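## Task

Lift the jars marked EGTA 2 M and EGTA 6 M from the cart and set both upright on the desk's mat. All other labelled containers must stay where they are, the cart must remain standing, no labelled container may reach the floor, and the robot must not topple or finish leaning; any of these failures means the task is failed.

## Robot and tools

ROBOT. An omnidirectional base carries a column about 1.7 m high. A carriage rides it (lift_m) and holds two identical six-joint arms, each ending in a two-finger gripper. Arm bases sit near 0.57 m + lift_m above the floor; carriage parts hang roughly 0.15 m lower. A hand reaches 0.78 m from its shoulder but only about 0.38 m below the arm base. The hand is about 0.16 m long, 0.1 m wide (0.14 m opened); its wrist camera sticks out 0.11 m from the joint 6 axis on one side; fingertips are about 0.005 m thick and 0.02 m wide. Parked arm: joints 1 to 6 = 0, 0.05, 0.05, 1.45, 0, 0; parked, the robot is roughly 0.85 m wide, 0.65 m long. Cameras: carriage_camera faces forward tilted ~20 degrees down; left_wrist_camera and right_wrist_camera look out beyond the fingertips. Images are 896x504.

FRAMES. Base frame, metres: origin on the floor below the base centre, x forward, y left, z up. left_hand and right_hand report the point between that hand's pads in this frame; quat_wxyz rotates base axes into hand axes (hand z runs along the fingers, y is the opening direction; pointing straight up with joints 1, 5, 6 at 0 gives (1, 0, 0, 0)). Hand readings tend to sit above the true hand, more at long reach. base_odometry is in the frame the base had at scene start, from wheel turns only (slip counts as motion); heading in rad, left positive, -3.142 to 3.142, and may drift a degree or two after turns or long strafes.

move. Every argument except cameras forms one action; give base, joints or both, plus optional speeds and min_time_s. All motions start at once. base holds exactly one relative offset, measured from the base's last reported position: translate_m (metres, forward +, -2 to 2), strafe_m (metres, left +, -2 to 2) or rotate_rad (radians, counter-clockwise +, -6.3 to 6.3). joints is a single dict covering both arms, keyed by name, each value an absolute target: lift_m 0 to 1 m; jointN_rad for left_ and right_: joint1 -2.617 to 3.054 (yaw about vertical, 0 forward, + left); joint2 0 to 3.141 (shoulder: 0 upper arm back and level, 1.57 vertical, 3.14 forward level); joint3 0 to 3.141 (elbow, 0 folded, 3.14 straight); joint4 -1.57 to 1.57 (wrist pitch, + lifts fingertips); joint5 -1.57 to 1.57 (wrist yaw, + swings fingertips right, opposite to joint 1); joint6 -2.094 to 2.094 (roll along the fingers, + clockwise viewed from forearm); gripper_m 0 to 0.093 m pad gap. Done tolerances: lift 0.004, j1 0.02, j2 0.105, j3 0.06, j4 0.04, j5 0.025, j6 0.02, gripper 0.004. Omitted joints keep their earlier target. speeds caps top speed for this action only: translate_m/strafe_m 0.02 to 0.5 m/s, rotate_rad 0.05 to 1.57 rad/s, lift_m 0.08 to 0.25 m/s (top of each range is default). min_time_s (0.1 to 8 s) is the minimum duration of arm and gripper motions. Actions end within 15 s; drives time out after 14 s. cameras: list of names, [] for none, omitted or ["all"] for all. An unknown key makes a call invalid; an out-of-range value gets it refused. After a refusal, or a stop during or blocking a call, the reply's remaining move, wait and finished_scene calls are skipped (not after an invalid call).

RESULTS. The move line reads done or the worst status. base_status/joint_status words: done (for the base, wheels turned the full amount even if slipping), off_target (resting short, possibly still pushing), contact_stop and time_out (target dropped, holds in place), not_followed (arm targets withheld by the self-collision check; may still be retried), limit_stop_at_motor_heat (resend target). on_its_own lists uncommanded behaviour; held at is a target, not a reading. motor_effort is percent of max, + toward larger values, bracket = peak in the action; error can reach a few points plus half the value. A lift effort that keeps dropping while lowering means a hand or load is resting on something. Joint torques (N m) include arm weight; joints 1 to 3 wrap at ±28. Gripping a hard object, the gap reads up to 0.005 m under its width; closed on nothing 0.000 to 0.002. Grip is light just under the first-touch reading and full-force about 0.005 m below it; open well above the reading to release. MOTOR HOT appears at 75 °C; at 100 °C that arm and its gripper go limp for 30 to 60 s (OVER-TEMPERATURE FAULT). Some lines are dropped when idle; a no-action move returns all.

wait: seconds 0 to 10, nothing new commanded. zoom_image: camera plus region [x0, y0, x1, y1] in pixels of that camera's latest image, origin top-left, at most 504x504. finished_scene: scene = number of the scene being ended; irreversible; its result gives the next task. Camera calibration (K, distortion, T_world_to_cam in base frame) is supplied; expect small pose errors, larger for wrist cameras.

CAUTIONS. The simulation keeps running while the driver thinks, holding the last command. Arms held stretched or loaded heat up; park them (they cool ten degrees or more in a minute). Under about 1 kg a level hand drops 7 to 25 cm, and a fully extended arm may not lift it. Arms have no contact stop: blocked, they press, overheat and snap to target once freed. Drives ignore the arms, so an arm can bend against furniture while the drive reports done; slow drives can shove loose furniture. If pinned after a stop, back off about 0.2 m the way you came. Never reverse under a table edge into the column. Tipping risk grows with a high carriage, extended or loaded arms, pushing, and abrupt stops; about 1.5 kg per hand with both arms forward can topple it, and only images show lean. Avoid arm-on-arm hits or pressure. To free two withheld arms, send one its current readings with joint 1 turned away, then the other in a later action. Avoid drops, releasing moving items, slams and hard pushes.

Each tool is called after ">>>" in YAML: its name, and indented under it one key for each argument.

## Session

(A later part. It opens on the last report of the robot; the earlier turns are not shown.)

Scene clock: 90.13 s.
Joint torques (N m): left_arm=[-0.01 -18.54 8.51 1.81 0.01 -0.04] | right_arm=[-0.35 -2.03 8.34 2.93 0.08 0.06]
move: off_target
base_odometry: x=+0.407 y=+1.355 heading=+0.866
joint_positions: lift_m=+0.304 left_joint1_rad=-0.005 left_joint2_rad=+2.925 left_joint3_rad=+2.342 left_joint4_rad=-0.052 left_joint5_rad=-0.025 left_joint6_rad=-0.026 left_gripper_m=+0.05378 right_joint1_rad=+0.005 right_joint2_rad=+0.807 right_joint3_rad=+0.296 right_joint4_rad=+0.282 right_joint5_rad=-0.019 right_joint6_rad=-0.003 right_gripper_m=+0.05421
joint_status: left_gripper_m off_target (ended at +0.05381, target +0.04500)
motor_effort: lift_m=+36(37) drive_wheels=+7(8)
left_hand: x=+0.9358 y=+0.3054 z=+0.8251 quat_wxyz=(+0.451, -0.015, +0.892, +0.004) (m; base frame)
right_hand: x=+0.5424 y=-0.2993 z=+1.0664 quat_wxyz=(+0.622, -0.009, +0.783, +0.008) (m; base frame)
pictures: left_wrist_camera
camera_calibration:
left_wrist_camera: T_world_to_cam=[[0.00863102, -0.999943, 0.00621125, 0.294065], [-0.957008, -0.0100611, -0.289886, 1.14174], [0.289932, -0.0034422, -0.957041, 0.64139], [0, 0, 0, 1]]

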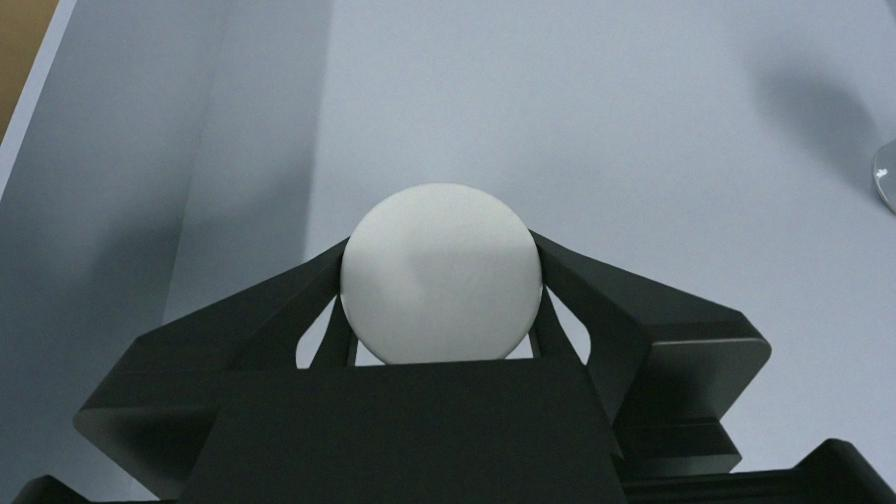

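>>> move:
  joints: {"lift_m": 0.48}
  speeds: {"lift_m": 0.12}
  cameras: ["left_wrist_camera"]

>>> move:
  joints: {"left_joint2_rad": 0.8, "left_joint3_rad": 0.35, "left_joint4_rad": 0.2}
  min_time_s: 3
  cameras: ["carriage_camera"]

>>> move:
  base: {"translate_m": -0.7}
  speeds: {"translate_m": 0.35}
  cameras: ["carriage_camera"]

>>> move:
  base: {"rotate_rad": 1.634}
  speeds: {"rotate_rad": 0.8}
  cameras: ["carriage_camera", "left_wrist_camera"]

Scene clock: 94.30 s.
Joint torques (N m): left_arm=[0.05 -18.96 8.39 1.84 0.01 -0.04] | right_arm=[-0.36 -1.87 8.42 2.86 0.09 0.06]
move: done
base_odometry: x=+0.407 y=+1.355 heading=+0.866
joint_positions: lift_m=+0.480 left_joint1_rad=-0.005 left_joint2_rad=+2.929 left_joint3_rad=+2.343 left_joint4_rad=-0.055 left_joint5_rad=-0.025 left_joint6_rad=-0.026 left_gripper_m=+0.05378 right_joint1_rad=+0.005 right_joint2_rad=+0.807 right_joint3_rad=+0.295 right_joint4_rad=+0.288 right_joint5_rad=-0.019 right_joint6_rad=-0.003 right_gripper_m=+0.05421
joint_status: all done
motor_effort: lift_m=+41(51) drive_wheels=+8(8)
left_hand: x=+0.9349 y=+0.3054 z=+0.9974 quat_wxyz=(+0.448, -0.015, +0.894, +0.004) (m; base frame)
right_hand: x=+0.5425 y=-0.2993 z=+1.2427 quat_wxyz=(+0.624, -0.009, +0.782, +0.008) (m; base frame)
pictures: left_wrist_camera
camera_calibration:
left_wrist_camera: T_world_to_cam=[[0.00866868, -0.999944, 0.0061299, 0.293052], [-0.95876, -0.0100529, -0.28404, 1.18666], [0.284086, -0.00341484, -0.958793, 0.813838], [0, 0, 0, 1]]

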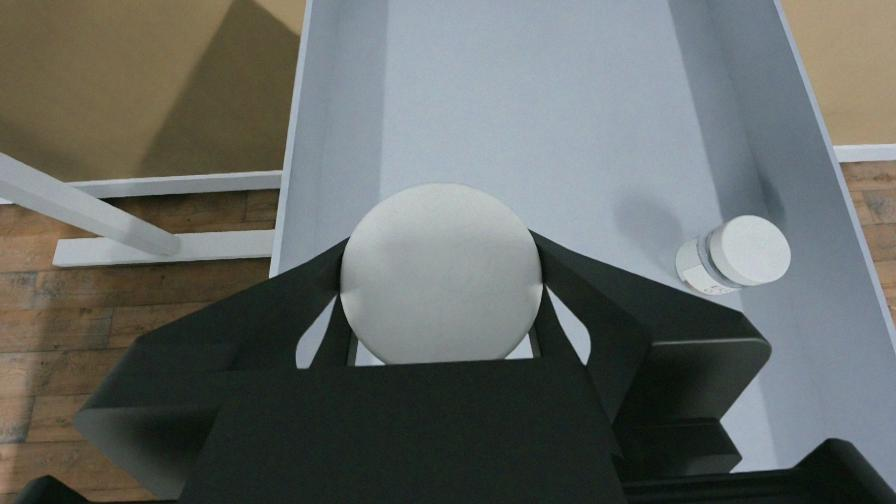

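Scene clock: 97.60 s.
Joint torques (N m): left_arm=[-0.01 -2.7 5.86 2.2 0.01 -0.04] | right_arm=[-0.36 -2.02 8.44 2.86 0.08 0.06]
move: done
base_odometry: x=+0.407 y=+1.355 heading=+0.866
joint_positions: lift_m=+0.480 left_joint1_rad=-0.005 left_joint2_rad=+0.812 left_joint3_rad=+0.361 left_joint4_rad=+0.170 left_joint5_rad=-0.025 left_joint6_rad=-0.026 left_gripper_m=+0.05378 right_joint1_rad=+0.005 right_joint2_rad=+0.807 right_joint3_rad=+0.295 right_joint4_rad=+0.288 right_joint5_rad=-0.019 right_joint6_rad=-0.003 right_gripper_m=+0.05421
joint_status: all done
motor_effort: lift_m=+42(43) drive_wheels=-3(7)
left_hand: x=+0.5437 y=+0.3072 z=+1.2450 quat_wxyz=(+0.601, -0.016, +0.799, +0.001) (m; base frame)
right_hand: x=+0.5425 y=-0.2993 z=+1.2427 quat_wxyz=(+0.624, -0.009, +0.782, +0.008) (m; base frame)
pictures: carriage_camera
camera_calibration:
carriage_camera: T_world_to_cam=[[-0.0301167, -0.999264, -0.0237735, 0.0388754], [-0.352417, 0.0328724, -0.935266, 1.42757], [0.935359, -0.0197889, -0.353147, 0.396836], [0, 0, 0, 1]]

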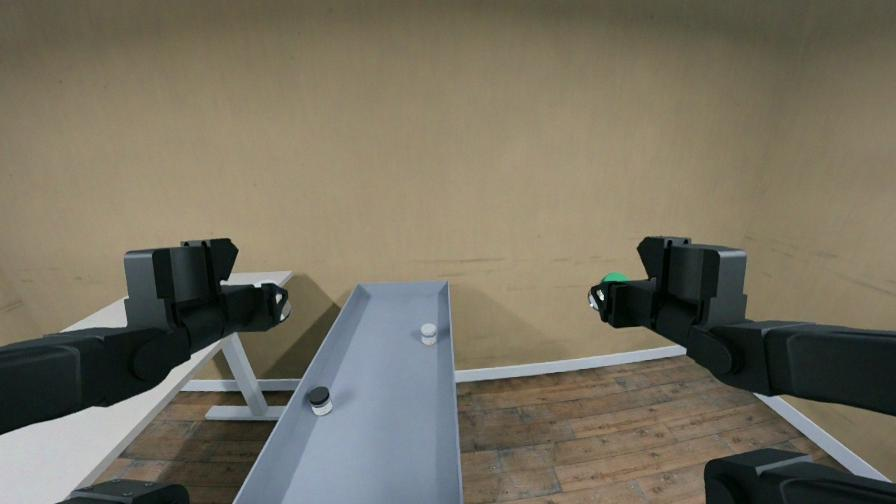

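Scene clock: 101.27 s.
Joint torques (N m): left_arm=[-0.01 -2.45 5.83 2.17 0.01 -0.04] | right_arm=[-0.35 -1.89 8.43 2.86 0.08 0.06]
move: done
base_odometry: x=-0.046 y=+0.822 heading=+0.866
base_status: done
joint_positions: lift_m=+0.480 left_joint1_rad=-0.005 left_joint2_rad=+0.809 left_joint3_rad=+0.361 left_joint4_rad=+0.175 left_joint5_rad=-0.025 left_joint6_rad=-0.026 left_gripper_m=+0.05378 right_joint1_rad=+0.005 right_joint2_rad=+0.807 right_joint3_rad=+0.295 right_joint4_rad=+0.288 right_joint5_rad=-0.019 right_joint6_rad=-0.003 right_gripper_m=+0.05421
motor_effort: lift_m=+42(43) drive_wheels=+1(21)
left_hand: x=+0.5438 y=+0.3072 z=+1.2471 quat_wxyz=(+0.604, -0.016, +0.797, +0.001) (m; base frame)
right_hand: x=+0.5425 y=-0.2993 z=+1.2427 quat_wxyz=(+0.624, -0.009, +0.782, +0.008) (m; base frame)
pictures: carriage_camera
camera_calibration:
carriage_camera: T_world_to_cam=[[-0.0301167, -0.999264, -0.0237735, 0.0388754], [-0.352417, 0.0328724, -0.935266, 1.42757], [0.935359, -0.0197889, -0.353147, 0.396836], [0, 0, 0, 1]]

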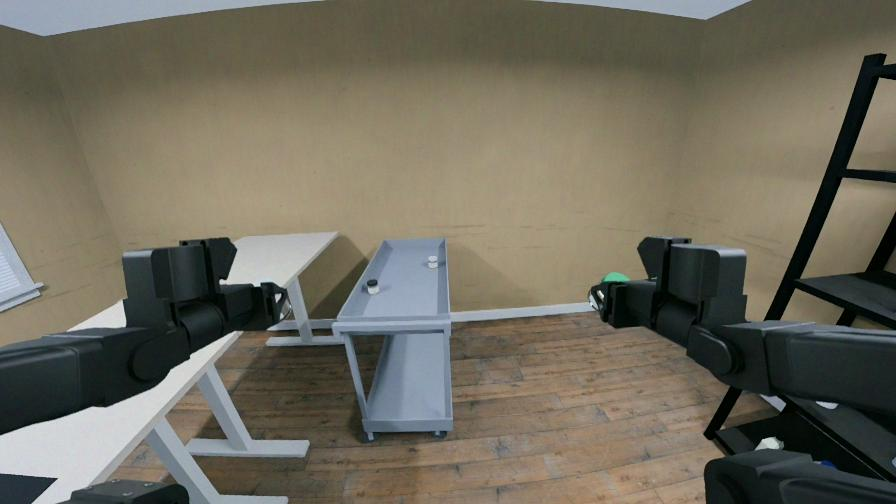

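Scene clock: 104.60 s.
Joint torques (N m): left_arm=[-0.06 -2.41 5.86 2.16 0.01 -0.04] | right_arm=[-0.21 -2.02 8.43 2.86 0.08 0.06]
move: done
base_odometry: x=-0.046 y=+0.822 heading=+2.500
base_status: done
joint_positions: lift_m=+0.480 left_joint1_rad=-0.004 left_joint2_rad=+0.809 left_joint3_rad=+0.361 left_joint4_rad=+0.175 left_joint5_rad=-0.025 left_joint6_rad=-0.026 left_gripper_m=+0.05377 right_joint1_rad=+0.004 right_joint2_rad=+0.807 right_joint3_rad=+0.295 right_joint4_rad=+0.288 right_joint5_rad=-0.020 right_joint6_rad=-0.003 right_gripper_m=+0.05422
motor_effort: lift_m=+42(43) drive_wheels=+8(19)
left_hand: x=+0.5438 y=+0.3072 z=+1.2471 quat_wxyz=(+0.604, -0.016, +0.797, +0.001) (m; base frame)
right_hand: x=+0.5425 y=-0.2997 z=+1.2427 quat_wxyz=(+0.624, -0.009, +0.782, +0.008) (m; base frame)
pictures: carriage_camera, left_wrist_camera
camera_calibration:
carriage_camera: T_world_to_cam=[[-0.0301167, -0.999264, -0.0237735, 0.0388754], [-0.352417, 0.0328724, -0.935266, 1.42757], [0.935359, -0.0197889, -0.353147, 0.396836], [0, 0, 0, 1]]
left_wrist_camera: T_world_to_cam=[[0.00558267, -0.999928, 0.0106255, 0.292866], [-0.792316, -0.0109057, -0.610013, 1.19891], [0.610085, -0.00501322, -0.79232, 0.779882], [0, 0, 0, 1]]

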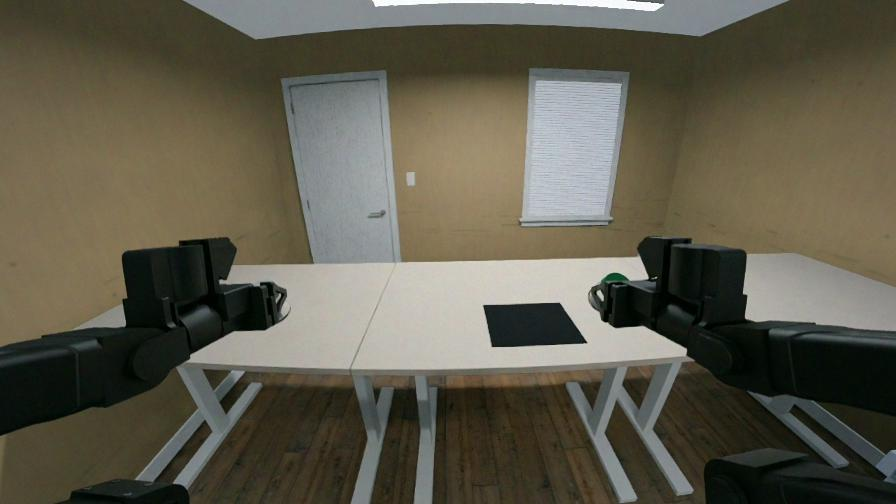

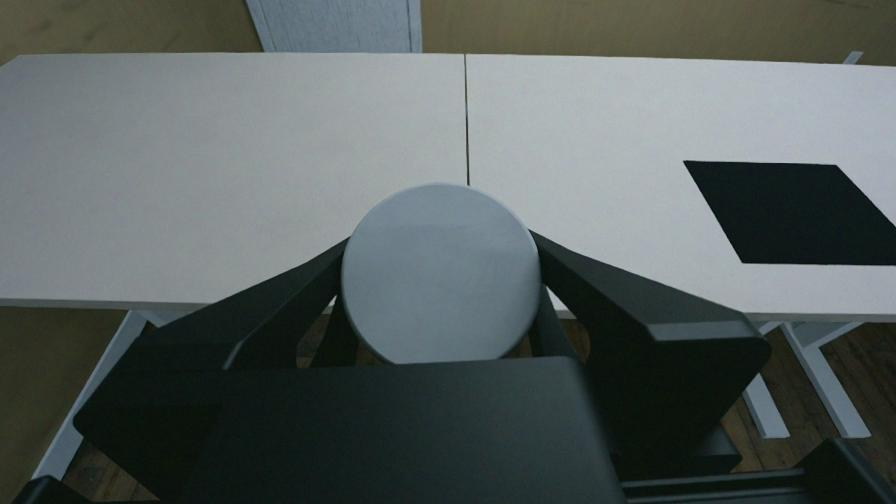

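>>> move:
  base: {"strafe_m": -0.285}
  joints: {"lift_m": 0.57}
  speeds: {"strafe_m": 0.25}
  cameras: []

>>> move:
  base: {"translate_m": 0.15}
  speeds: {"translate_m": 0.15}
  cameras: ["carriage_camera"]

>>> move:
  joints: {"right_joint1_rad": 0.385, "right_joint2_rad": 2.495, "right_joint3_rad": 1.605, "right_joint4_rad": -0.012}
  min_time_s: 3
  cameras: ["carriage_camera","right_wrist_camera"]

Scene clock: 111.10 s.
Joint torques (N m): left_arm=[0.13 -2.33 6.49 2.03 0 -0.04] | right_arm=[-0.23 -2 8.47 2.83 0.09 0.06]
move: done
base_odometry: x=+0.124 y=+1.050 heading=+2.501
base_status: done
joint_positions: lift_m=+0.570 left_joint1_rad=-0.004 left_joint2_rad=+0.809 left_joint3_rad=+0.353 left_joint4_rad=+0.188 left_joint5_rad=-0.025 left_joint6_rad=-0.026 left_gripper_m=+0.05377 right_joint1_rad=+0.004 right_joint2_rad=+0.807 right_joint3_rad=+0.295 right_joint4_rad=+0.291 right_joint5_rad=-0.019 right_joint6_rad=-0.003 right_gripper_m=+0.05422
joint_status: all done
motor_effort: lift_m=+42(51) drive_wheels=-5(20)
left_hand: x=+0.5437 y=+0.3072 z=+1.3362 quat_wxyz=(+0.606, -0.016, +0.795, +0.001) (m; base frame)
right_hand: x=+0.5426 y=-0.2998 z=+1.3332 quat_wxyz=(+0.625, -0.009, +0.781, +0.008) (m; base frame)
pictures: none

Scene clock: 113.10 s.
Joint torques (N m): left_arm=[-0.02 -2.17 6.52 2.05 0.01 -0.04] | right_arm=[-0.17 -2.06 8.47 2.83 0.08 0.06]
move: done
base_odometry: x=+0.004 y=+1.140 heading=+2.500
base_status: done
joint_positions: lift_m=+0.570 left_joint1_rad=-0.004 left_joint2_rad=+0.807 left_joint3_rad=+0.353 left_joint4_rad=+0.187 left_joint5_rad=-0.025 left_joint6_rad=-0.026 left_gripper_m=+0.05377 right_joint1_rad=+0.004 right_joint2_rad=+0.806 right_joint3_rad=+0.295 right_joint4_rad=+0.291 right_joint5_rad=-0.019 right_joint6_rad=-0.003 right_gripper_m=+0.05422
motor_effort: lift_m=+42(43) drive_wheels=+7(15)
left_hand: x=+0.5435 y=+0.3072 z=+1.3367 quat_wxyz=(+0.607, -0.016, +0.795, +0.001) (m; base frame)
right_hand: x=+0.5426 y=-0.2998 z=+1.3333 quat_wxyz=(+0.625, -0.009, +0.781, +0.008) (m; base frame)
pictures: carriage_camera
camera_calibration:
carriage_camera: T_world_to_cam=[[-0.0301167, -0.999264, -0.0237735, 0.0410137], [-0.352417, 0.0328724, -0.935266, 1.5117], [0.935359, -0.0197889, -0.353147, 0.4286], [0, 0, 0, 1]]

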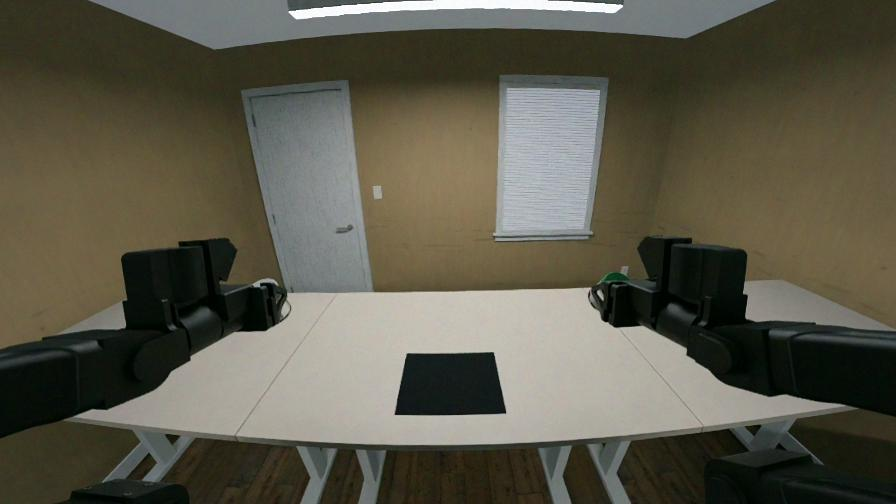

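Scene clock: 116.40 s.
Joint torques (N m): left_arm=[-0.06 -2.18 6.52 2.05 0.01 -0.04] | right_arm=[0.68 -11.66 8.58 1.96 0.07 0.06]
move: done
base_odometry: x=+0.004 y=+1.140 heading=+2.500
joint_positions: lift_m=+0.570 left_joint1_rad=-0.004 left_joint2_rad=+0.807 left_joint3_rad=+0.353 left_joint4_rad=+0.187 left_joint5_rad=-0.025 left_joint6_rad=-0.026 left_gripper_m=+0.05377 right_joint1_rad=+0.380 right_joint2_rad=+2.483 right_joint3_rad=+1.581 right_joint4_rad=-0.009 right_joint5_rad=-0.019 right_joint6_rad=-0.003 right_gripper_m=+0.05422
joint_status: all done
motor_effort: lift_m=+42(43) drive_wheels=+7(7)
left_hand: x=+0.5435 y=+0.3072 z=+1.3367 quat_wxyz=(+0.607, -0.016, +0.795, +0.001) (m; base frame)
right_hand: x=+0.7584 y=-0.0869 z=+1.0767 quat_wxyz=(+0.316, -0.183, +0.928, +0.070) (m; base frame)
pictures: carriage_camera, right_wrist_camera
camera_calibration:
carriage_camera: T_world_to_cam=[[-0.0301167, -0.999264, -0.0237735, 0.0410137], [-0.352417, 0.0328724, -0.935266, 1.5117], [0.935359, -0.0197889, -0.353147, 0.4286], [0, 0, 0, 1]]
right_wrist_camera: T_world_to_cam=[[0.328697, -0.943361, -0.0450322, -0.278726], [-0.943076, -0.325293, -0.069227, 0.768381], [0.0506574, 0.0652235, -0.996584, 1.16332], [0, 0, 0, 1]]

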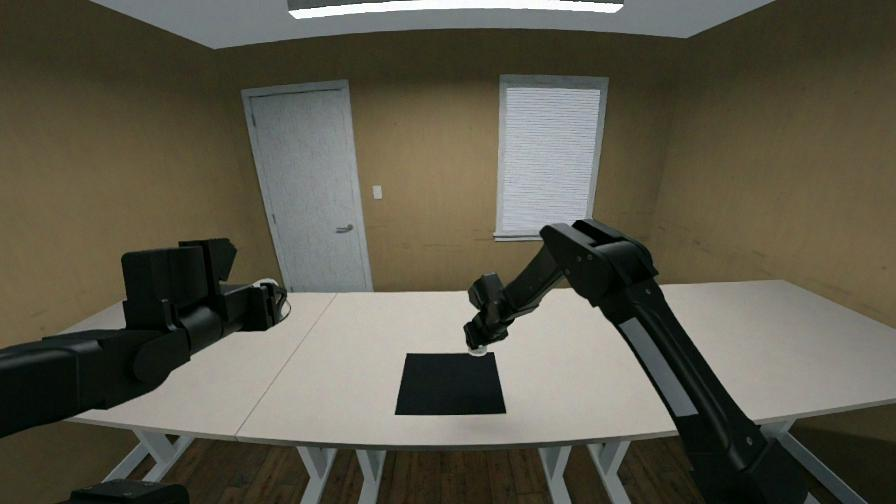

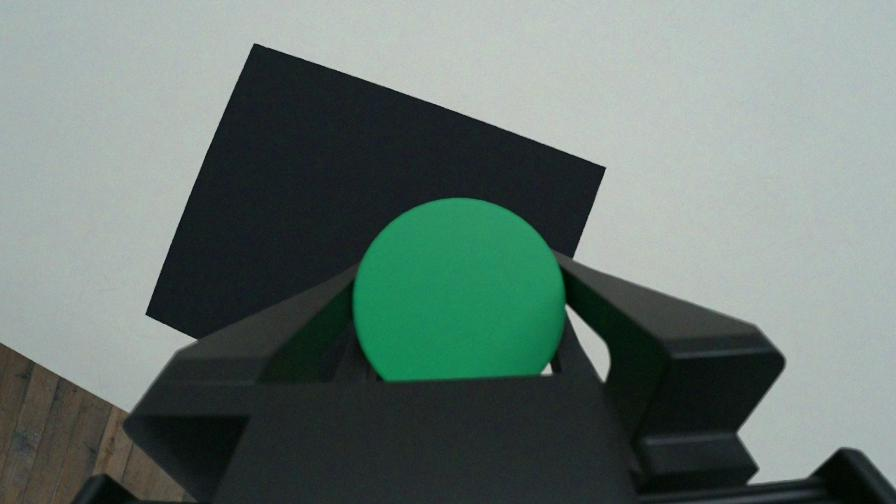

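>>> move:
  joints: {"lift_m": 0.50}
  speeds: {"lift_m": 0.1}
  cameras: ["carriage_camera","right_wrist_camera"]

>>> zoom_image:
  camera: "carriage_camera"
  region: [390, 280, 550, 400]

Scene clock: 119.37 s.
Joint torques (N m): left_arm=[-0.06 -2.07 6.52 2.11 0.01 -0.04] | right_arm=[0.58 -12.42 7.9 2.04 0.07 0.06]
move: done
base_odometry: x=+0.004 y=+1.140 heading=+2.500
joint_positions: lift_m=+0.500 left_joint1_rad=-0.004 left_joint2_rad=+0.807 left_joint3_rad=+0.353 left_joint4_rad=+0.181 left_joint5_rad=-0.025 left_joint6_rad=-0.026 left_gripper_m=+0.05377 right_joint1_rad=+0.380 right_joint2_rad=+2.490 right_joint3_rad=+1.588 right_joint4_rad=-0.017 right_joint5_rad=-0.019 right_joint6_rad=-0.003 right_gripper_m=+0.05422
joint_status: all done
motor_effort: lift_m=+36(38) drive_wheels=-2(7)
left_hand: x=+0.5431 y=+0.3073 z=+1.2659 quat_wxyz=(+0.605, -0.016, +0.796, +0.001) (m; base frame)
right_hand: x=+0.7582 y=-0.0870 z=+1.0046 quat_wxyz=(+0.313, -0.183, +0.929, +0.069) (m; base frame)
pictures: carriage_camera, right_wrist_camera
camera_calibration:
carriage_camera: T_world_to_cam=[[-0.0301167, -0.999264, -0.0237735, 0.0393618], [-0.352417, 0.0328724, -0.935266, 1.44671], [0.935359, -0.0197889, -0.353147, 0.404061], [0, 0, 0, 1]]
right_wrist_camera: T_world_to_cam=[[0.328379, -0.943488, -0.0446925, -0.282094], [-0.94354, -0.325478, -0.0616225, 0.755827], [0.0435936, 0.0624047, -0.997098, 1.09714], [0, 0, 0, 1]]

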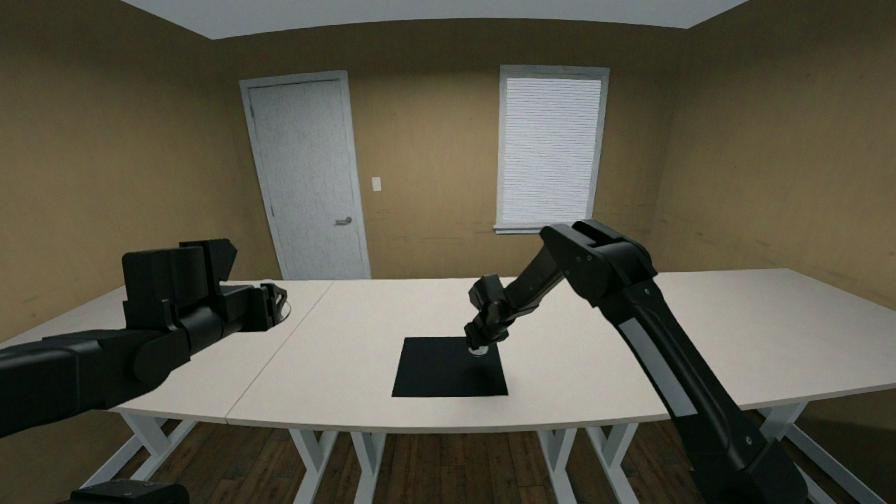

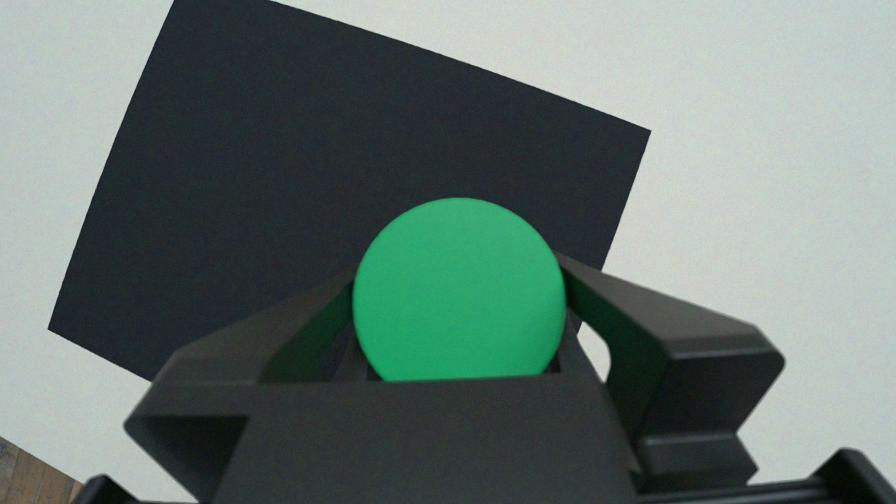

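Scaled by 3.150.

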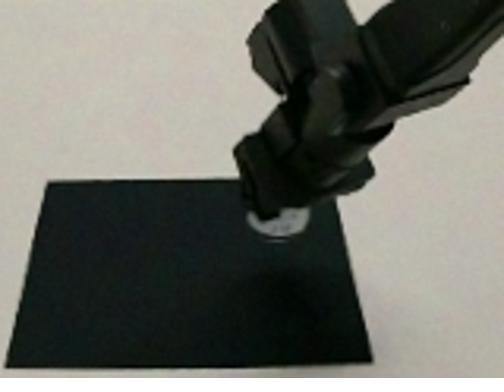

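>>> move:
  joints: {"lift_m": 0.472}
  speeds: {"lift_m": 0.08}
  cameras: ["carriage_camera"]

>>> zoom_image:
  camera: "carriage_camera"
  region: [440, 300, 520, 380]

>>> move:
  joints: {"lift_m": 0.463}
  speeds: {"lift_m": 0.08}
  cameras: ["carriage_camera"]

>>> zoom_image:
  camera: "carriage_camera"
  region: [440, 300, 520, 380]

Scene clock: 121.60 s.
Joint torques (N m): left_arm=[-0.05 -2.21 6.41 2.12 0.01 -0.04] | right_arm=[0.9 -12.57 7.73 2.07 0.08 0.06]
move: done
base_odometry: x=+0.004 y=+1.140 heading=+2.500
joint_positions: lift_m=+0.472 left_joint1_rad=-0.004 left_joint2_rad=+0.807 left_joint3_rad=+0.353 left_joint4_rad=+0.181 left_joint5_rad=-0.025 left_joint6_rad=-0.026 left_gripper_m=+0.05377 right_joint1_rad=+0.380 right_joint2_rad=+2.492 right_joint3_rad=+1.590 right_joint4_rad=-0.019 right_joint5_rad=-0.019 right_joint6_rad=-0.003 right_gripper_m=+0.05422
joint_status: all done
motor_effort: lift_m=+36(37) drive_wheels=-3(7)
left_hand: x=+0.5431 y=+0.3073 z=+1.2377 quat_wxyz=(+0.604, -0.016, +0.797, +0.001) (m; base frame)
right_hand: x=+0.7581 y=-0.0871 z=+0.9756 quat_wxyz=(+0.312, -0.183, +0.930, +0.069) (m; base frame)
pictures: carriage_camera
camera_calibration:
carriage_camera: T_world_to_cam=[[-0.0301167, -0.999264, -0.0237735, 0.0386964], [-0.352417, 0.0328724, -0.935266, 1.42053], [0.935359, -0.0197889, -0.353147, 0.394178], [0, 0, 0, 1]]

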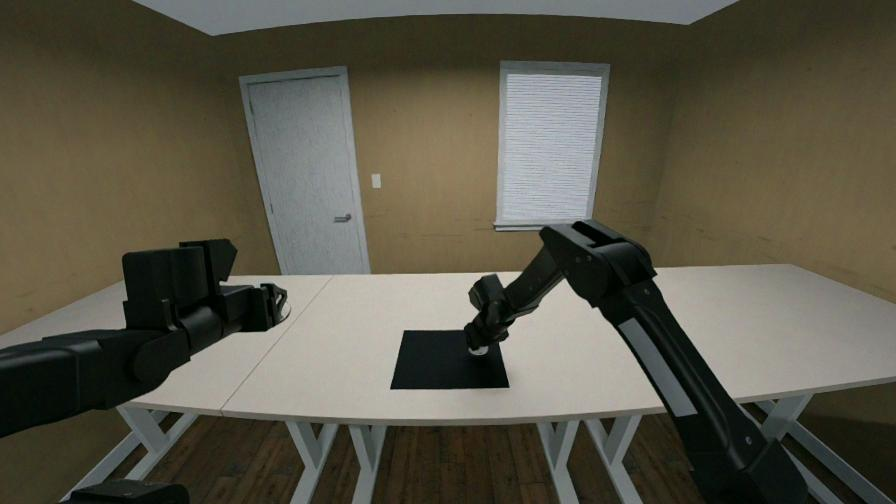

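Scaled by 6.300.

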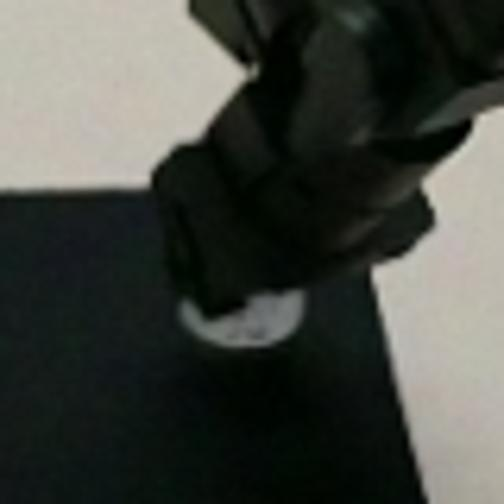

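Scene clock: 122.30 s.
Joint torques (N m): left_arm=[-0.06 -2.02 6.53 2.12 0.01 -0.04] | right_arm=[0.53 -12.88 7.57 2.05 0.07 0.06]
move: done
base_odometry: x=+0.004 y=+1.140 heading=+2.500
joint_positions: lift_m=+0.463 left_joint1_rad=-0.004 left_joint2_rad=+0.807 left_joint3_rad=+0.353 left_joint4_rad=+0.179 left_joint5_rad=-0.025 left_joint6_rad=-0.026 left_gripper_m=+0.05377 right_joint1_rad=+0.380 right_joint2_rad=+2.495 right_joint3_rad=+1.592 right_joint4_rad=-0.018 right_joint5_rad=-0.019 right_joint6_rad=-0.003 right_gripper_m=+0.05422
joint_status: all done
motor_effort: lift_m=+36(37) drive_wheels=-2(8)
left_hand: x=+0.5430 y=+0.3073 z=+1.2284 quat_wxyz=(+0.604, -0.016, +0.797, +0.001) (m; base frame)
right_hand: x=+0.7582 y=-0.0870 z=+0.9657 quat_wxyz=(+0.312, -0.183, +0.930, +0.069) (m; base frame)
pictures: carriage_camera
camera_calibration:
carriage_camera: T_world_to_cam=[[-0.0301167, -0.999264, -0.0237735, 0.0384824], [-0.352417, 0.0328724, -0.935266, 1.41211], [0.935359, -0.0197889, -0.353147, 0.390998], [0, 0, 0, 1]]

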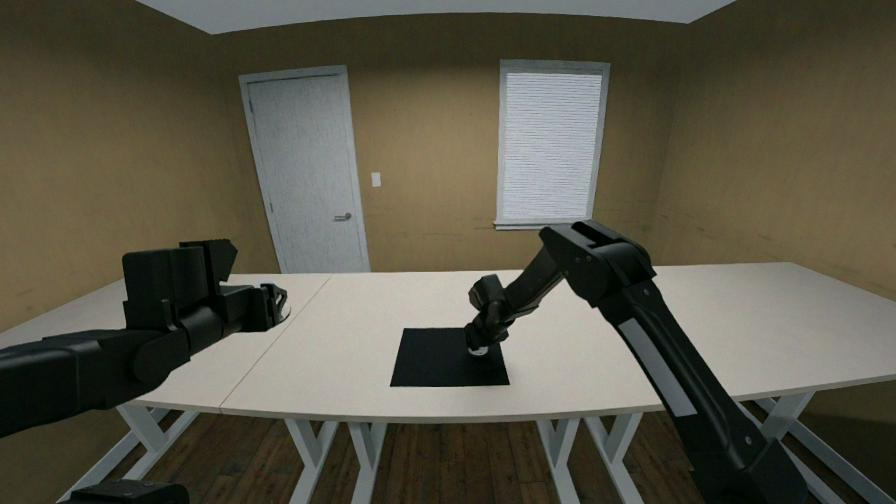

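Scaled by 6.300.

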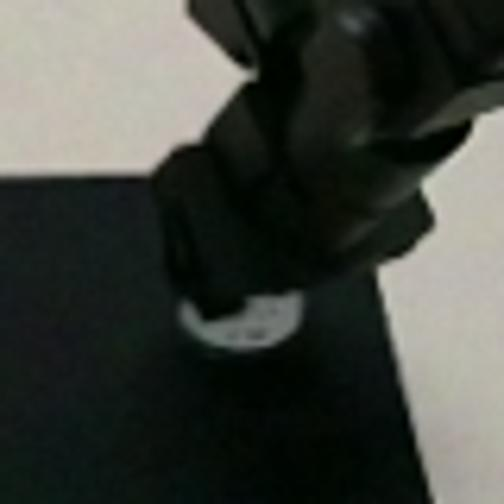

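>>> move:
  joints: {"lift_m": 0.457}
  speeds: {"lift_m": 0.08}
  cameras: []

>>> move:
  joints: {"lift_m": 0.451}
  speeds: {"lift_m": 0.08}
  cameras: ["carriage_camera"]

>>> zoom_image:
  camera: "carriage_camera"
  region: [440, 300, 520, 380]

Scene clock: 124.33 s.
Joint torques (N m): left_arm=[-0.03 -2.11 6.5 2.11 0.01 -0.04] | right_arm=[0.69 -12.55 7.36 1.96 0.08 0.06]
move: done
base_odometry: x=+0.004 y=+1.140 heading=+2.500
joint_positions: lift_m=+0.457 left_joint1_rad=-0.004 left_joint2_rad=+0.807 left_joint3_rad=+0.353 left_joint4_rad=+0.180 left_joint5_rad=-0.025 left_joint6_rad=-0.026 left_gripper_m=+0.05377 right_joint1_rad=+0.380 right_joint2_rad=+2.492 right_joint3_rad=+1.594 right_joint4_rad=-0.008 right_joint5_rad=-0.019 right_joint6_rad=-0.003 right_gripper_m=+0.05421
joint_status: all done
motor_effort: lift_m=+35(35) drive_wheels=-2(8)
left_hand: x=+0.5430 y=+0.3073 z=+1.2227 quat_wxyz=(+0.604, -0.016, +0.797, +0.001) (m; base frame)
right_hand: x=+0.7615 y=-0.0857 z=+0.9641 quat_wxyz=(+0.319, -0.183, +0.927, +0.070) (m; base frame)
pictures: none

Scene clock: 124.77 s.
Joint torques (N m): left_arm=[-0.05 -2.24 6.52 2.12 0.01 -0.04] | right_arm=[0.75 -11.89 7.28 1.98 0.08 0.06]
move: done
base_odometry: x=+0.004 y=+1.140 heading=+2.500
joint_positions: lift_m=+0.451 left_joint1_rad=-0.004 left_joint2_rad=+0.807 left_joint3_rad=+0.353 left_joint4_rad=+0.180 left_joint5_rad=-0.025 left_joint6_rad=-0.026 left_gripper_m=+0.05377 right_joint1_rad=+0.380 right_joint2_rad=+2.485 right_joint3_rad=+1.597 right_joint4_rad=-0.006 right_joint5_rad=-0.019 right_joint6_rad=-0.003 right_gripper_m=+0.05421
joint_status: all done
motor_effort: lift_m=+34(34) drive_wheels=+8(8)
left_hand: x=+0.5430 y=+0.3073 z=+1.2167 quat_wxyz=(+0.604, -0.016, +0.797, +0.001) (m; base frame)
right_hand: x=+0.7640 y=-0.0847 z=+0.9634 quat_wxyz=(+0.325, -0.183, +0.925, +0.071) (m; base frame)
pictures: carriage_camera
camera_calibration:
carriage_camera: T_world_to_cam=[[-0.0301167, -0.999264, -0.0237735, 0.0382029], [-0.352417, 0.0328724, -0.935266, 1.40112], [0.935359, -0.0197889, -0.353147, 0.386846], [0, 0, 0, 1]]

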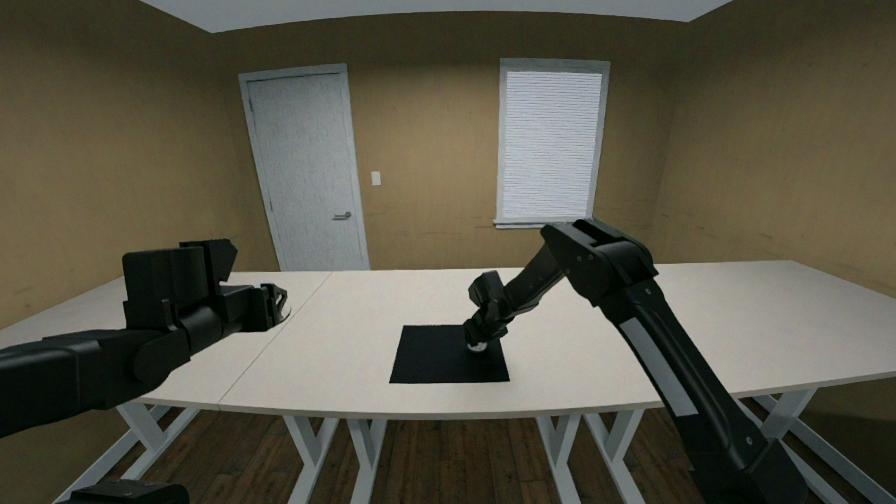

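Scaled by 6.300.

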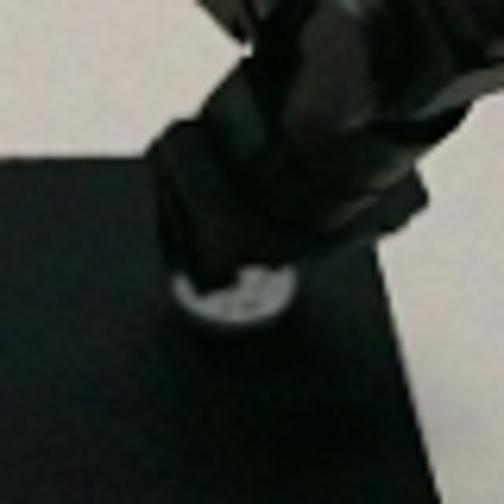

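>>> move:
  joints: {"lift_m": 0.460}
  speeds: {"lift_m": 0.08}
  cameras: []

>>> move:
  joints: {"right_gripper_m": 0.093}
  min_time_s: 1.5
  cameras: ["right_wrist_camera"]

>>> move:
  joints: {"lift_m": 0.6}
  speeds: {"lift_m": 0.12}
  cameras: ["right_wrist_camera","carriage_camera"]

Scene clock: 126.17 s.
Joint torques (N m): left_arm=[-0.06 -1.92 6.5 2.1 0.01 -0.04] | right_arm=[0.69 -12.03 7.15 2.03 0.07 0.06]
move: done
base_odometry: x=+0.004 y=+1.140 heading=+2.500
joint_positions: lift_m=+0.460 left_joint1_rad=-0.004 left_joint2_rad=+0.807 left_joint3_rad=+0.353 left_joint4_rad=+0.183 left_joint5_rad=-0.025 left_joint6_rad=-0.026 left_gripper_m=+0.05377 right_joint1_rad=+0.380 right_joint2_rad=+2.487 right_joint3_rad=+1.597 right_joint4_rad=-0.014 right_joint5_rad=-0.019 right_joint6_rad=-0.003 right_gripper_m=+0.05421
joint_status: all done
motor_effort: lift_m=+42(51) drive_wheels=-2(8)
left_hand: x=+0.5432 y=+0.3073 z=+1.2258 quat_wxyz=(+0.605, -0.016, +0.796, +0.001) (m; base frame)
right_hand: x=+0.7622 y=-0.0854 z=+0.9694 quat_wxyz=(+0.320, -0.183, +0.927, +0.070) (m; base frame)
pictures: none

Scene clock: 127.97 s.
Joint torques (N m): left_arm=[-0.06 -2.18 6.52 2.08 0.01 -0.04] | right_arm=[0.7 -12.12 7.15 2.03 0.08 0.06]
move: done
base_odometry: x=+0.004 y=+1.140 heading=+2.500
joint_positions: lift_m=+0.460 left_joint1_rad=-0.004 left_joint2_rad=+0.807 left_joint3_rad=+0.353 left_joint4_rad=+0.183 left_joint5_rad=-0.025 left_joint6_rad=-0.026 left_gripper_m=+0.05377 right_joint1_rad=+0.380 right_joint2_rad=+2.487 right_joint3_rad=+1.597 right_joint4_rad=-0.014 right_joint5_rad=-0.019 right_joint6_rad=-0.003 right_gripper_m=+0.09290
joint_status: all done
motor_effort: lift_m=+42(43) drive_wheels=-2(7)
left_hand: x=+0.5432 y=+0.3073 z=+1.2258 quat_wxyz=(+0.605, -0.016, +0.796, +0.001) (m; base frame)
right_hand: x=+0.7622 y=-0.0854 z=+0.9694 quat_wxyz=(+0.320, -0.183, +0.927, +0.070) (m; base frame)
pictures: right_wrist_camera
camera_calibration:
right_wrist_camera: T_world_to_cam=[[0.329017, -0.943234, -0.0453693, -0.283284], [-0.942559, -0.325086, -0.0768275, 0.77202], [0.0577174, 0.0680408, -0.996012, 1.05037], [0, 0, 0, 1]]

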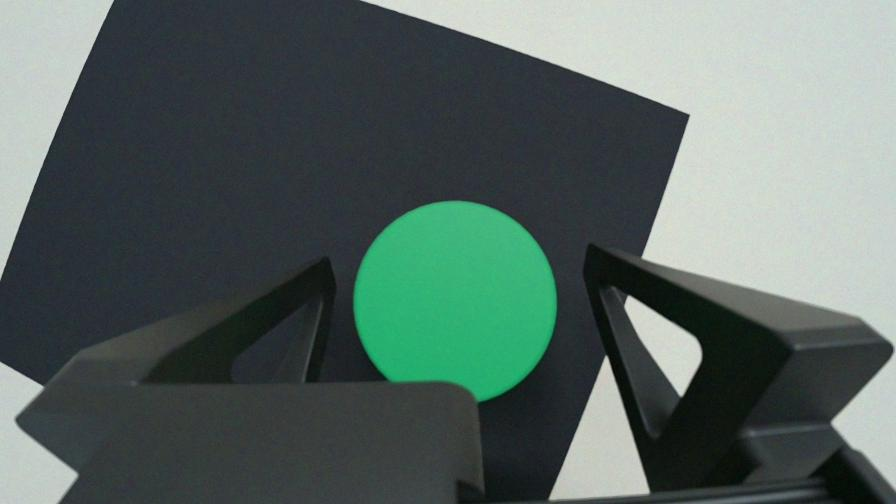

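Scene clock: 129.53 s.
Joint torques (N m): left_arm=[-0.03 -2.22 6.52 2.06 0.01 -0.04] | right_arm=[0.9 -12.48 7.15 1.99 0.08 0.06]
move: done
base_odometry: x=+0.004 y=+1.140 heading=+2.500
joint_positions: lift_m=+0.600 left_joint1_rad=-0.004 left_joint2_rad=+0.807 left_joint3_rad=+0.353 left_joint4_rad=+0.185 left_joint5_rad=-0.025 left_joint6_rad=-0.026 left_gripper_m=+0.05377 right_joint1_rad=+0.380 right_joint2_rad=+2.491 right_joint3_rad=+1.597 right_joint4_rad=-0.010 right_joint5_rad=-0.019 right_joint6_rad=-0.003 right_gripper_m=+0.09290
joint_status: all done
motor_effort: lift_m=+42(51) drive_wheels=-2(7)
left_hand: x=+0.5434 y=+0.3073 z=+1.3663 quat_wxyz=(+0.606, -0.016, +0.795, +0.001) (m; base frame)
right_hand: x=+0.7621 y=-0.0854 z=+1.1075 quat_wxyz=(+0.320, -0.183, +0.927, +0.070) (m; base frame)
pictures: carriage_camera, right_wrist_camera
camera_calibration:
carriage_camera: T_world_to_cam=[[-0.0301167, -0.999264, -0.0237735, 0.0417281], [-0.352417, 0.0328724, -0.935266, 1.5398], [0.935359, -0.0197889, -0.353147, 0.439212], [0, 0, 0, 1]]
right_wrist_camera: T_world_to_cam=[[0.328985, -0.943246, -0.0453357, -0.277033], [-0.942613, -0.325108, -0.0760677, 0.781717], [0.0570116, 0.0677591, -0.996071, 1.18859], [0, 0, 0, 1]]

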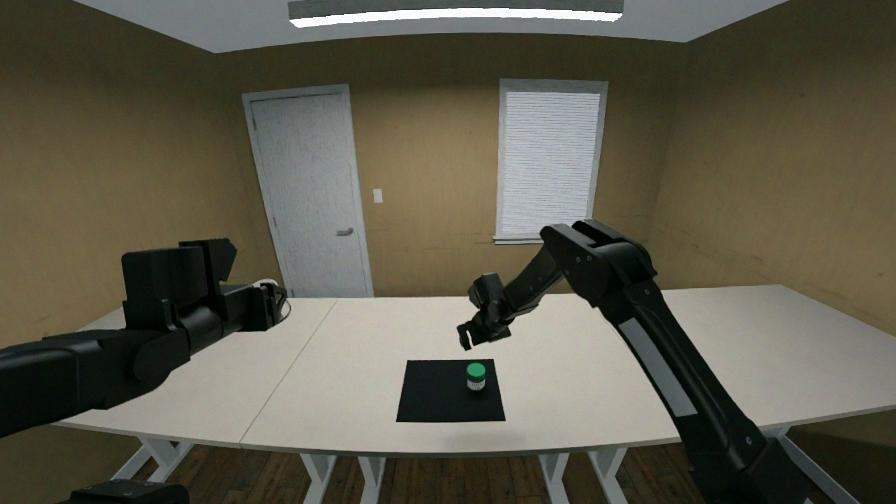

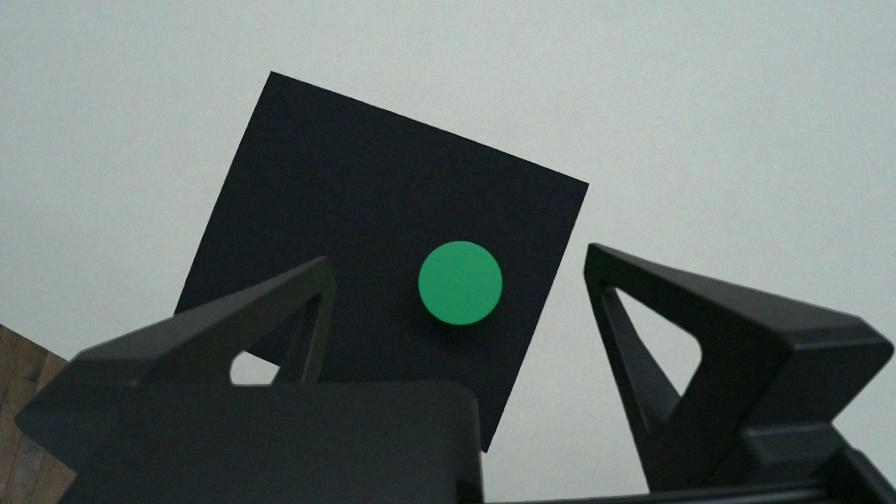

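>>> move:
  joints: {"right_joint1_rad": 0.0, "right_joint2_rad": 0.05, "right_joint3_rad": 0.05, "right_joint4_rad": 1.45}
  min_time_s: 2.5
  cameras: []

>>> move:
  joints: {"left_joint1_rad": -0.406, "left_joint2_rad": 2.53, "left_joint3_rad": 1.385, "left_joint4_rad": 0.515}
  min_time_s: 3
  cameras: ["carriage_camera","left_wrist_camera"]

Scene clock: 133.13 s.
Joint torques (N m): left_arm=[-0.05 -2.14 6.52 2.06 0.01 -0.04] | right_arm=[-0.42 2.45 5.41 0 0.09 0.06]
move: done
base_odometry: x=+0.004 y=+1.140 heading=+2.500
joint_positions: lift_m=+0.600 left_joint1_rad=-0.004 left_joint2_rad=+0.807 left_joint3_rad=+0.353 left_joint4_rad=+0.185 left_joint5_rad=-0.025 left_joint6_rad=-0.026 left_gripper_m=+0.05377 right_joint1_rad=+0.006 right_joint2_rad=+0.058 right_joint3_rad=+0.056 right_joint4_rad=+1.437 right_joint5_rad=-0.019 right_joint6_rad=-0.003 right_gripper_m=+0.09290
joint_status: all done
motor_effort: lift_m=+42(43) drive_wheels=-2(6)
left_hand: x=+0.5434 y=+0.3073 z=+1.3663 quat_wxyz=(+0.606, -0.016, +0.795, +0.001) (m; base frame)
right_hand: x=+0.2573 y=-0.3008 z=+1.6128 quat_wxyz=(+0.998, -0.010, +0.068, +0.002) (m; base frame)
pictures: none

Scene clock: 136.43 s.
Joint torques (N m): left_arm=[-0.9 -13.87 7.25 1.96 0 -0.04] | right_arm=[-0.43 2.47 5.41 -0.05 0.09 0.07]
move: done
base_odometry: x=+0.004 y=+1.140 heading=+2.500
joint_positions: lift_m=+0.600 left_joint1_rad=-0.400 left_joint2_rad=+2.522 left_joint3_rad=+1.354 left_joint4_rad=+0.489 left_joint5_rad=-0.025 left_joint6_rad=-0.026 left_gripper_m=+0.05377 right_joint1_rad=+0.006 right_joint2_rad=+0.058 right_joint3_rad=+0.056 right_joint4_rad=+1.440 right_joint5_rad=-0.019 right_joint6_rad=-0.003 right_gripper_m=+0.09290
joint_status: all done
motor_effort: lift_m=+43(43) drive_wheels=+6(6)
left_hand: x=+0.7561 y=+0.0834 z=+1.0915 quat_wxyz=(+0.424, +0.162, +0.887, -0.080) (m; base frame)
right_hand: x=+0.2566 y=-0.3008 z=+1.6128 quat_wxyz=(+0.998, -0.010, +0.066, +0.002) (m; base frame)
pictures: carriage_camera, left_wrist_camera
camera_calibration:
carriage_camera: T_world_to_cam=[[-0.0301167, -0.999264, -0.0237735, 0.0417281], [-0.352417, 0.0328724, -0.935266, 1.5398], [0.935359, -0.0197889, -0.353147, 0.439212], [0, 0, 0, 1]]
left_wrist_camera: T_world_to_cam=[[-0.377049, -0.926175, 0.00586106, 0.357904], [-0.897889, 0.363966, -0.247636, 0.92282], [0.227221, -0.0986335, -0.968835, 1.01598], [0, 0, 0, 1]]

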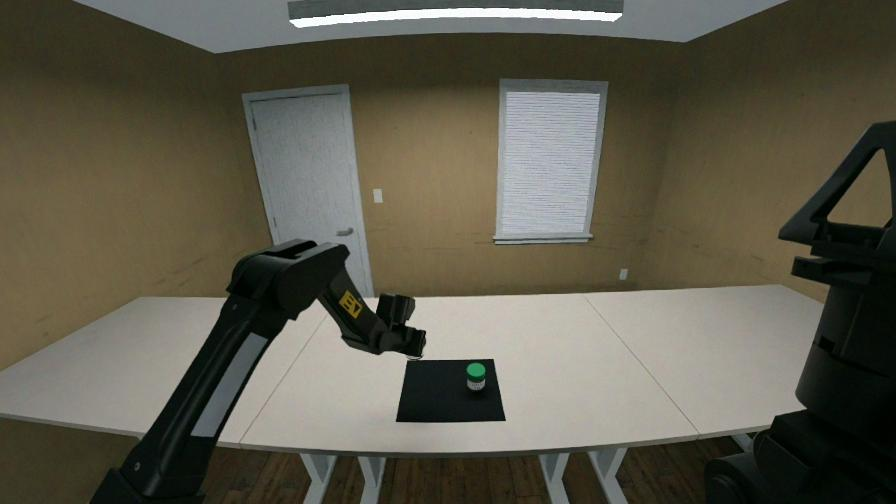

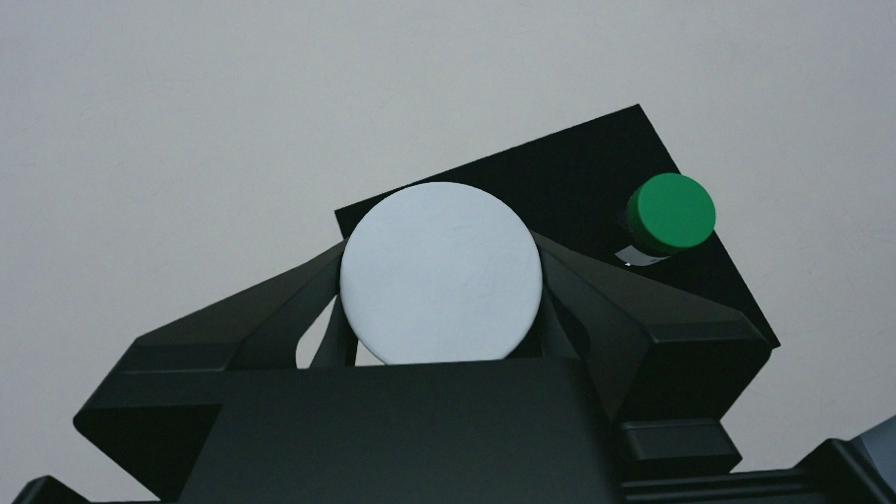

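>>> move:
  joints: {"left_joint1_rad": -0.42, "left_joint4_rad": 0.562}
  min_time_s: 0.6
  cameras: []

>>> move:
  joints: {"lift_m": 0.48}
  speeds: {"lift_m": 0.12}
  cameras: ["carriage_camera"]

>>> zoom_image:
  camera: "carriage_camera"
  region: [360, 300, 520, 400]

Scene clock: 138.20 s.
Joint torques (N m): left_arm=[-0.91 -13.85 7.3 1.96 0 -0.04] | right_arm=[-0.43 2.48 5.39 -0.05 0.09 0.06]
move: done
base_odometry: x=+0.004 y=+1.140 heading=+2.500
joint_positions: lift_m=+0.600 left_joint1_rad=-0.415 left_joint2_rad=+2.522 left_joint3_rad=+1.354 left_joint4_rad=+0.535 left_joint5_rad=-0.025 left_joint6_rad=-0.026 left_gripper_m=+0.05377 right_joint1_rad=+0.006 right_joint2_rad=+0.058 right_joint3_rad=+0.056 right_joint4_rad=+1.440 right_joint5_rad=-0.019 right_joint6_rad=-0.003 right_gripper_m=+0.09290
joint_status: all done
motor_effort: lift_m=+42(43) drive_wheels=+6(6)
left_hand: x=+0.7592 y=+0.0727 z=+1.1006 quat_wxyz=(+0.444, +0.167, +0.876, -0.088) (m; base frame)
right_hand: x=+0.2566 y=-0.3008 z=+1.6128 quat_wxyz=(+0.998, -0.010, +0.066, +0.002) (m; base frame)
pictures: none

Scene clock: 139.60 s.
Joint torques (N m): left_arm=[-0.85 -14.65 6.93 1.92 0.01 -0.04] | right_arm=[-0.4 2.69 5.86 -0.1 0.09 0.07]
move: done
base_odometry: x=+0.004 y=+1.140 heading=+2.500
joint_positions: lift_m=+0.480 left_joint1_rad=-0.415 left_joint2_rad=+2.532 left_joint3_rad=+1.361 left_joint4_rad=+0.544 left_joint5_rad=-0.025 left_joint6_rad=-0.026 left_gripper_m=+0.05377 right_joint1_rad=+0.006 right_joint2_rad=+0.055 right_joint3_rad=+0.051 right_joint4_rad=+1.442 right_joint5_rad=-0.019 right_joint6_rad=-0.003 right_gripper_m=+0.09290
joint_status: all done
motor_effort: lift_m=+36(36) drive_wheels=-2(7)
left_hand: x=+0.7608 y=+0.0720 z=+0.9797 quat_wxyz=(+0.446, +0.166, +0.875, -0.089) (m; base frame)
right_hand: x=+0.2567 y=-0.3008 z=+1.4920 quat_wxyz=(+0.998, -0.010, +0.066, +0.002) (m; base frame)
pictures: carriage_camera
camera_calibration:
carriage_camera: T_world_to_cam=[[-0.0301167, -0.999264, -0.0237735, 0.0388874], [-0.352417, 0.0328724, -0.935266, 1.42805], [0.935359, -0.0197889, -0.353147, 0.397015], [0, 0, 0, 1]]

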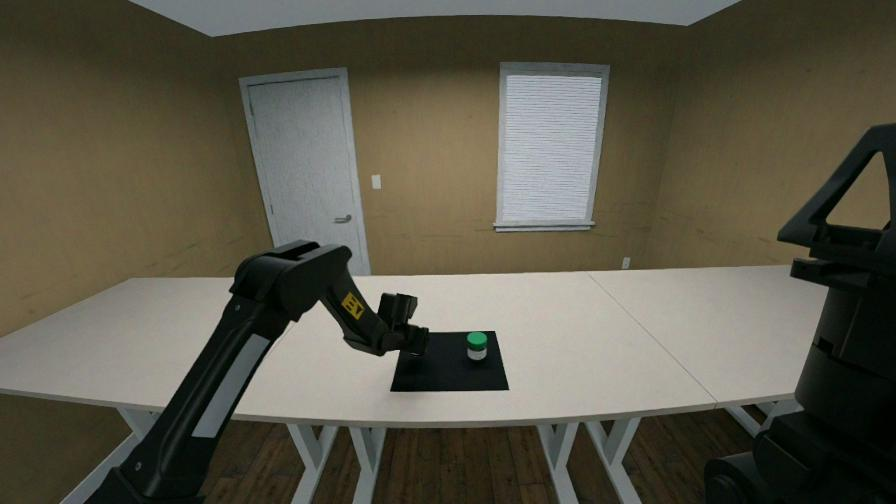

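Scaled by 3.150.

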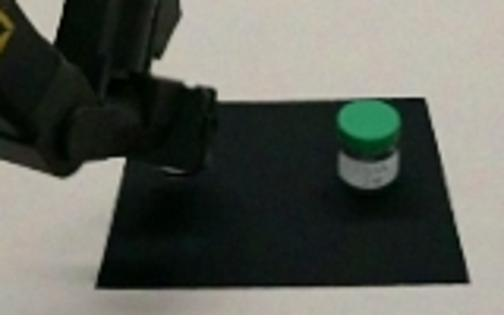

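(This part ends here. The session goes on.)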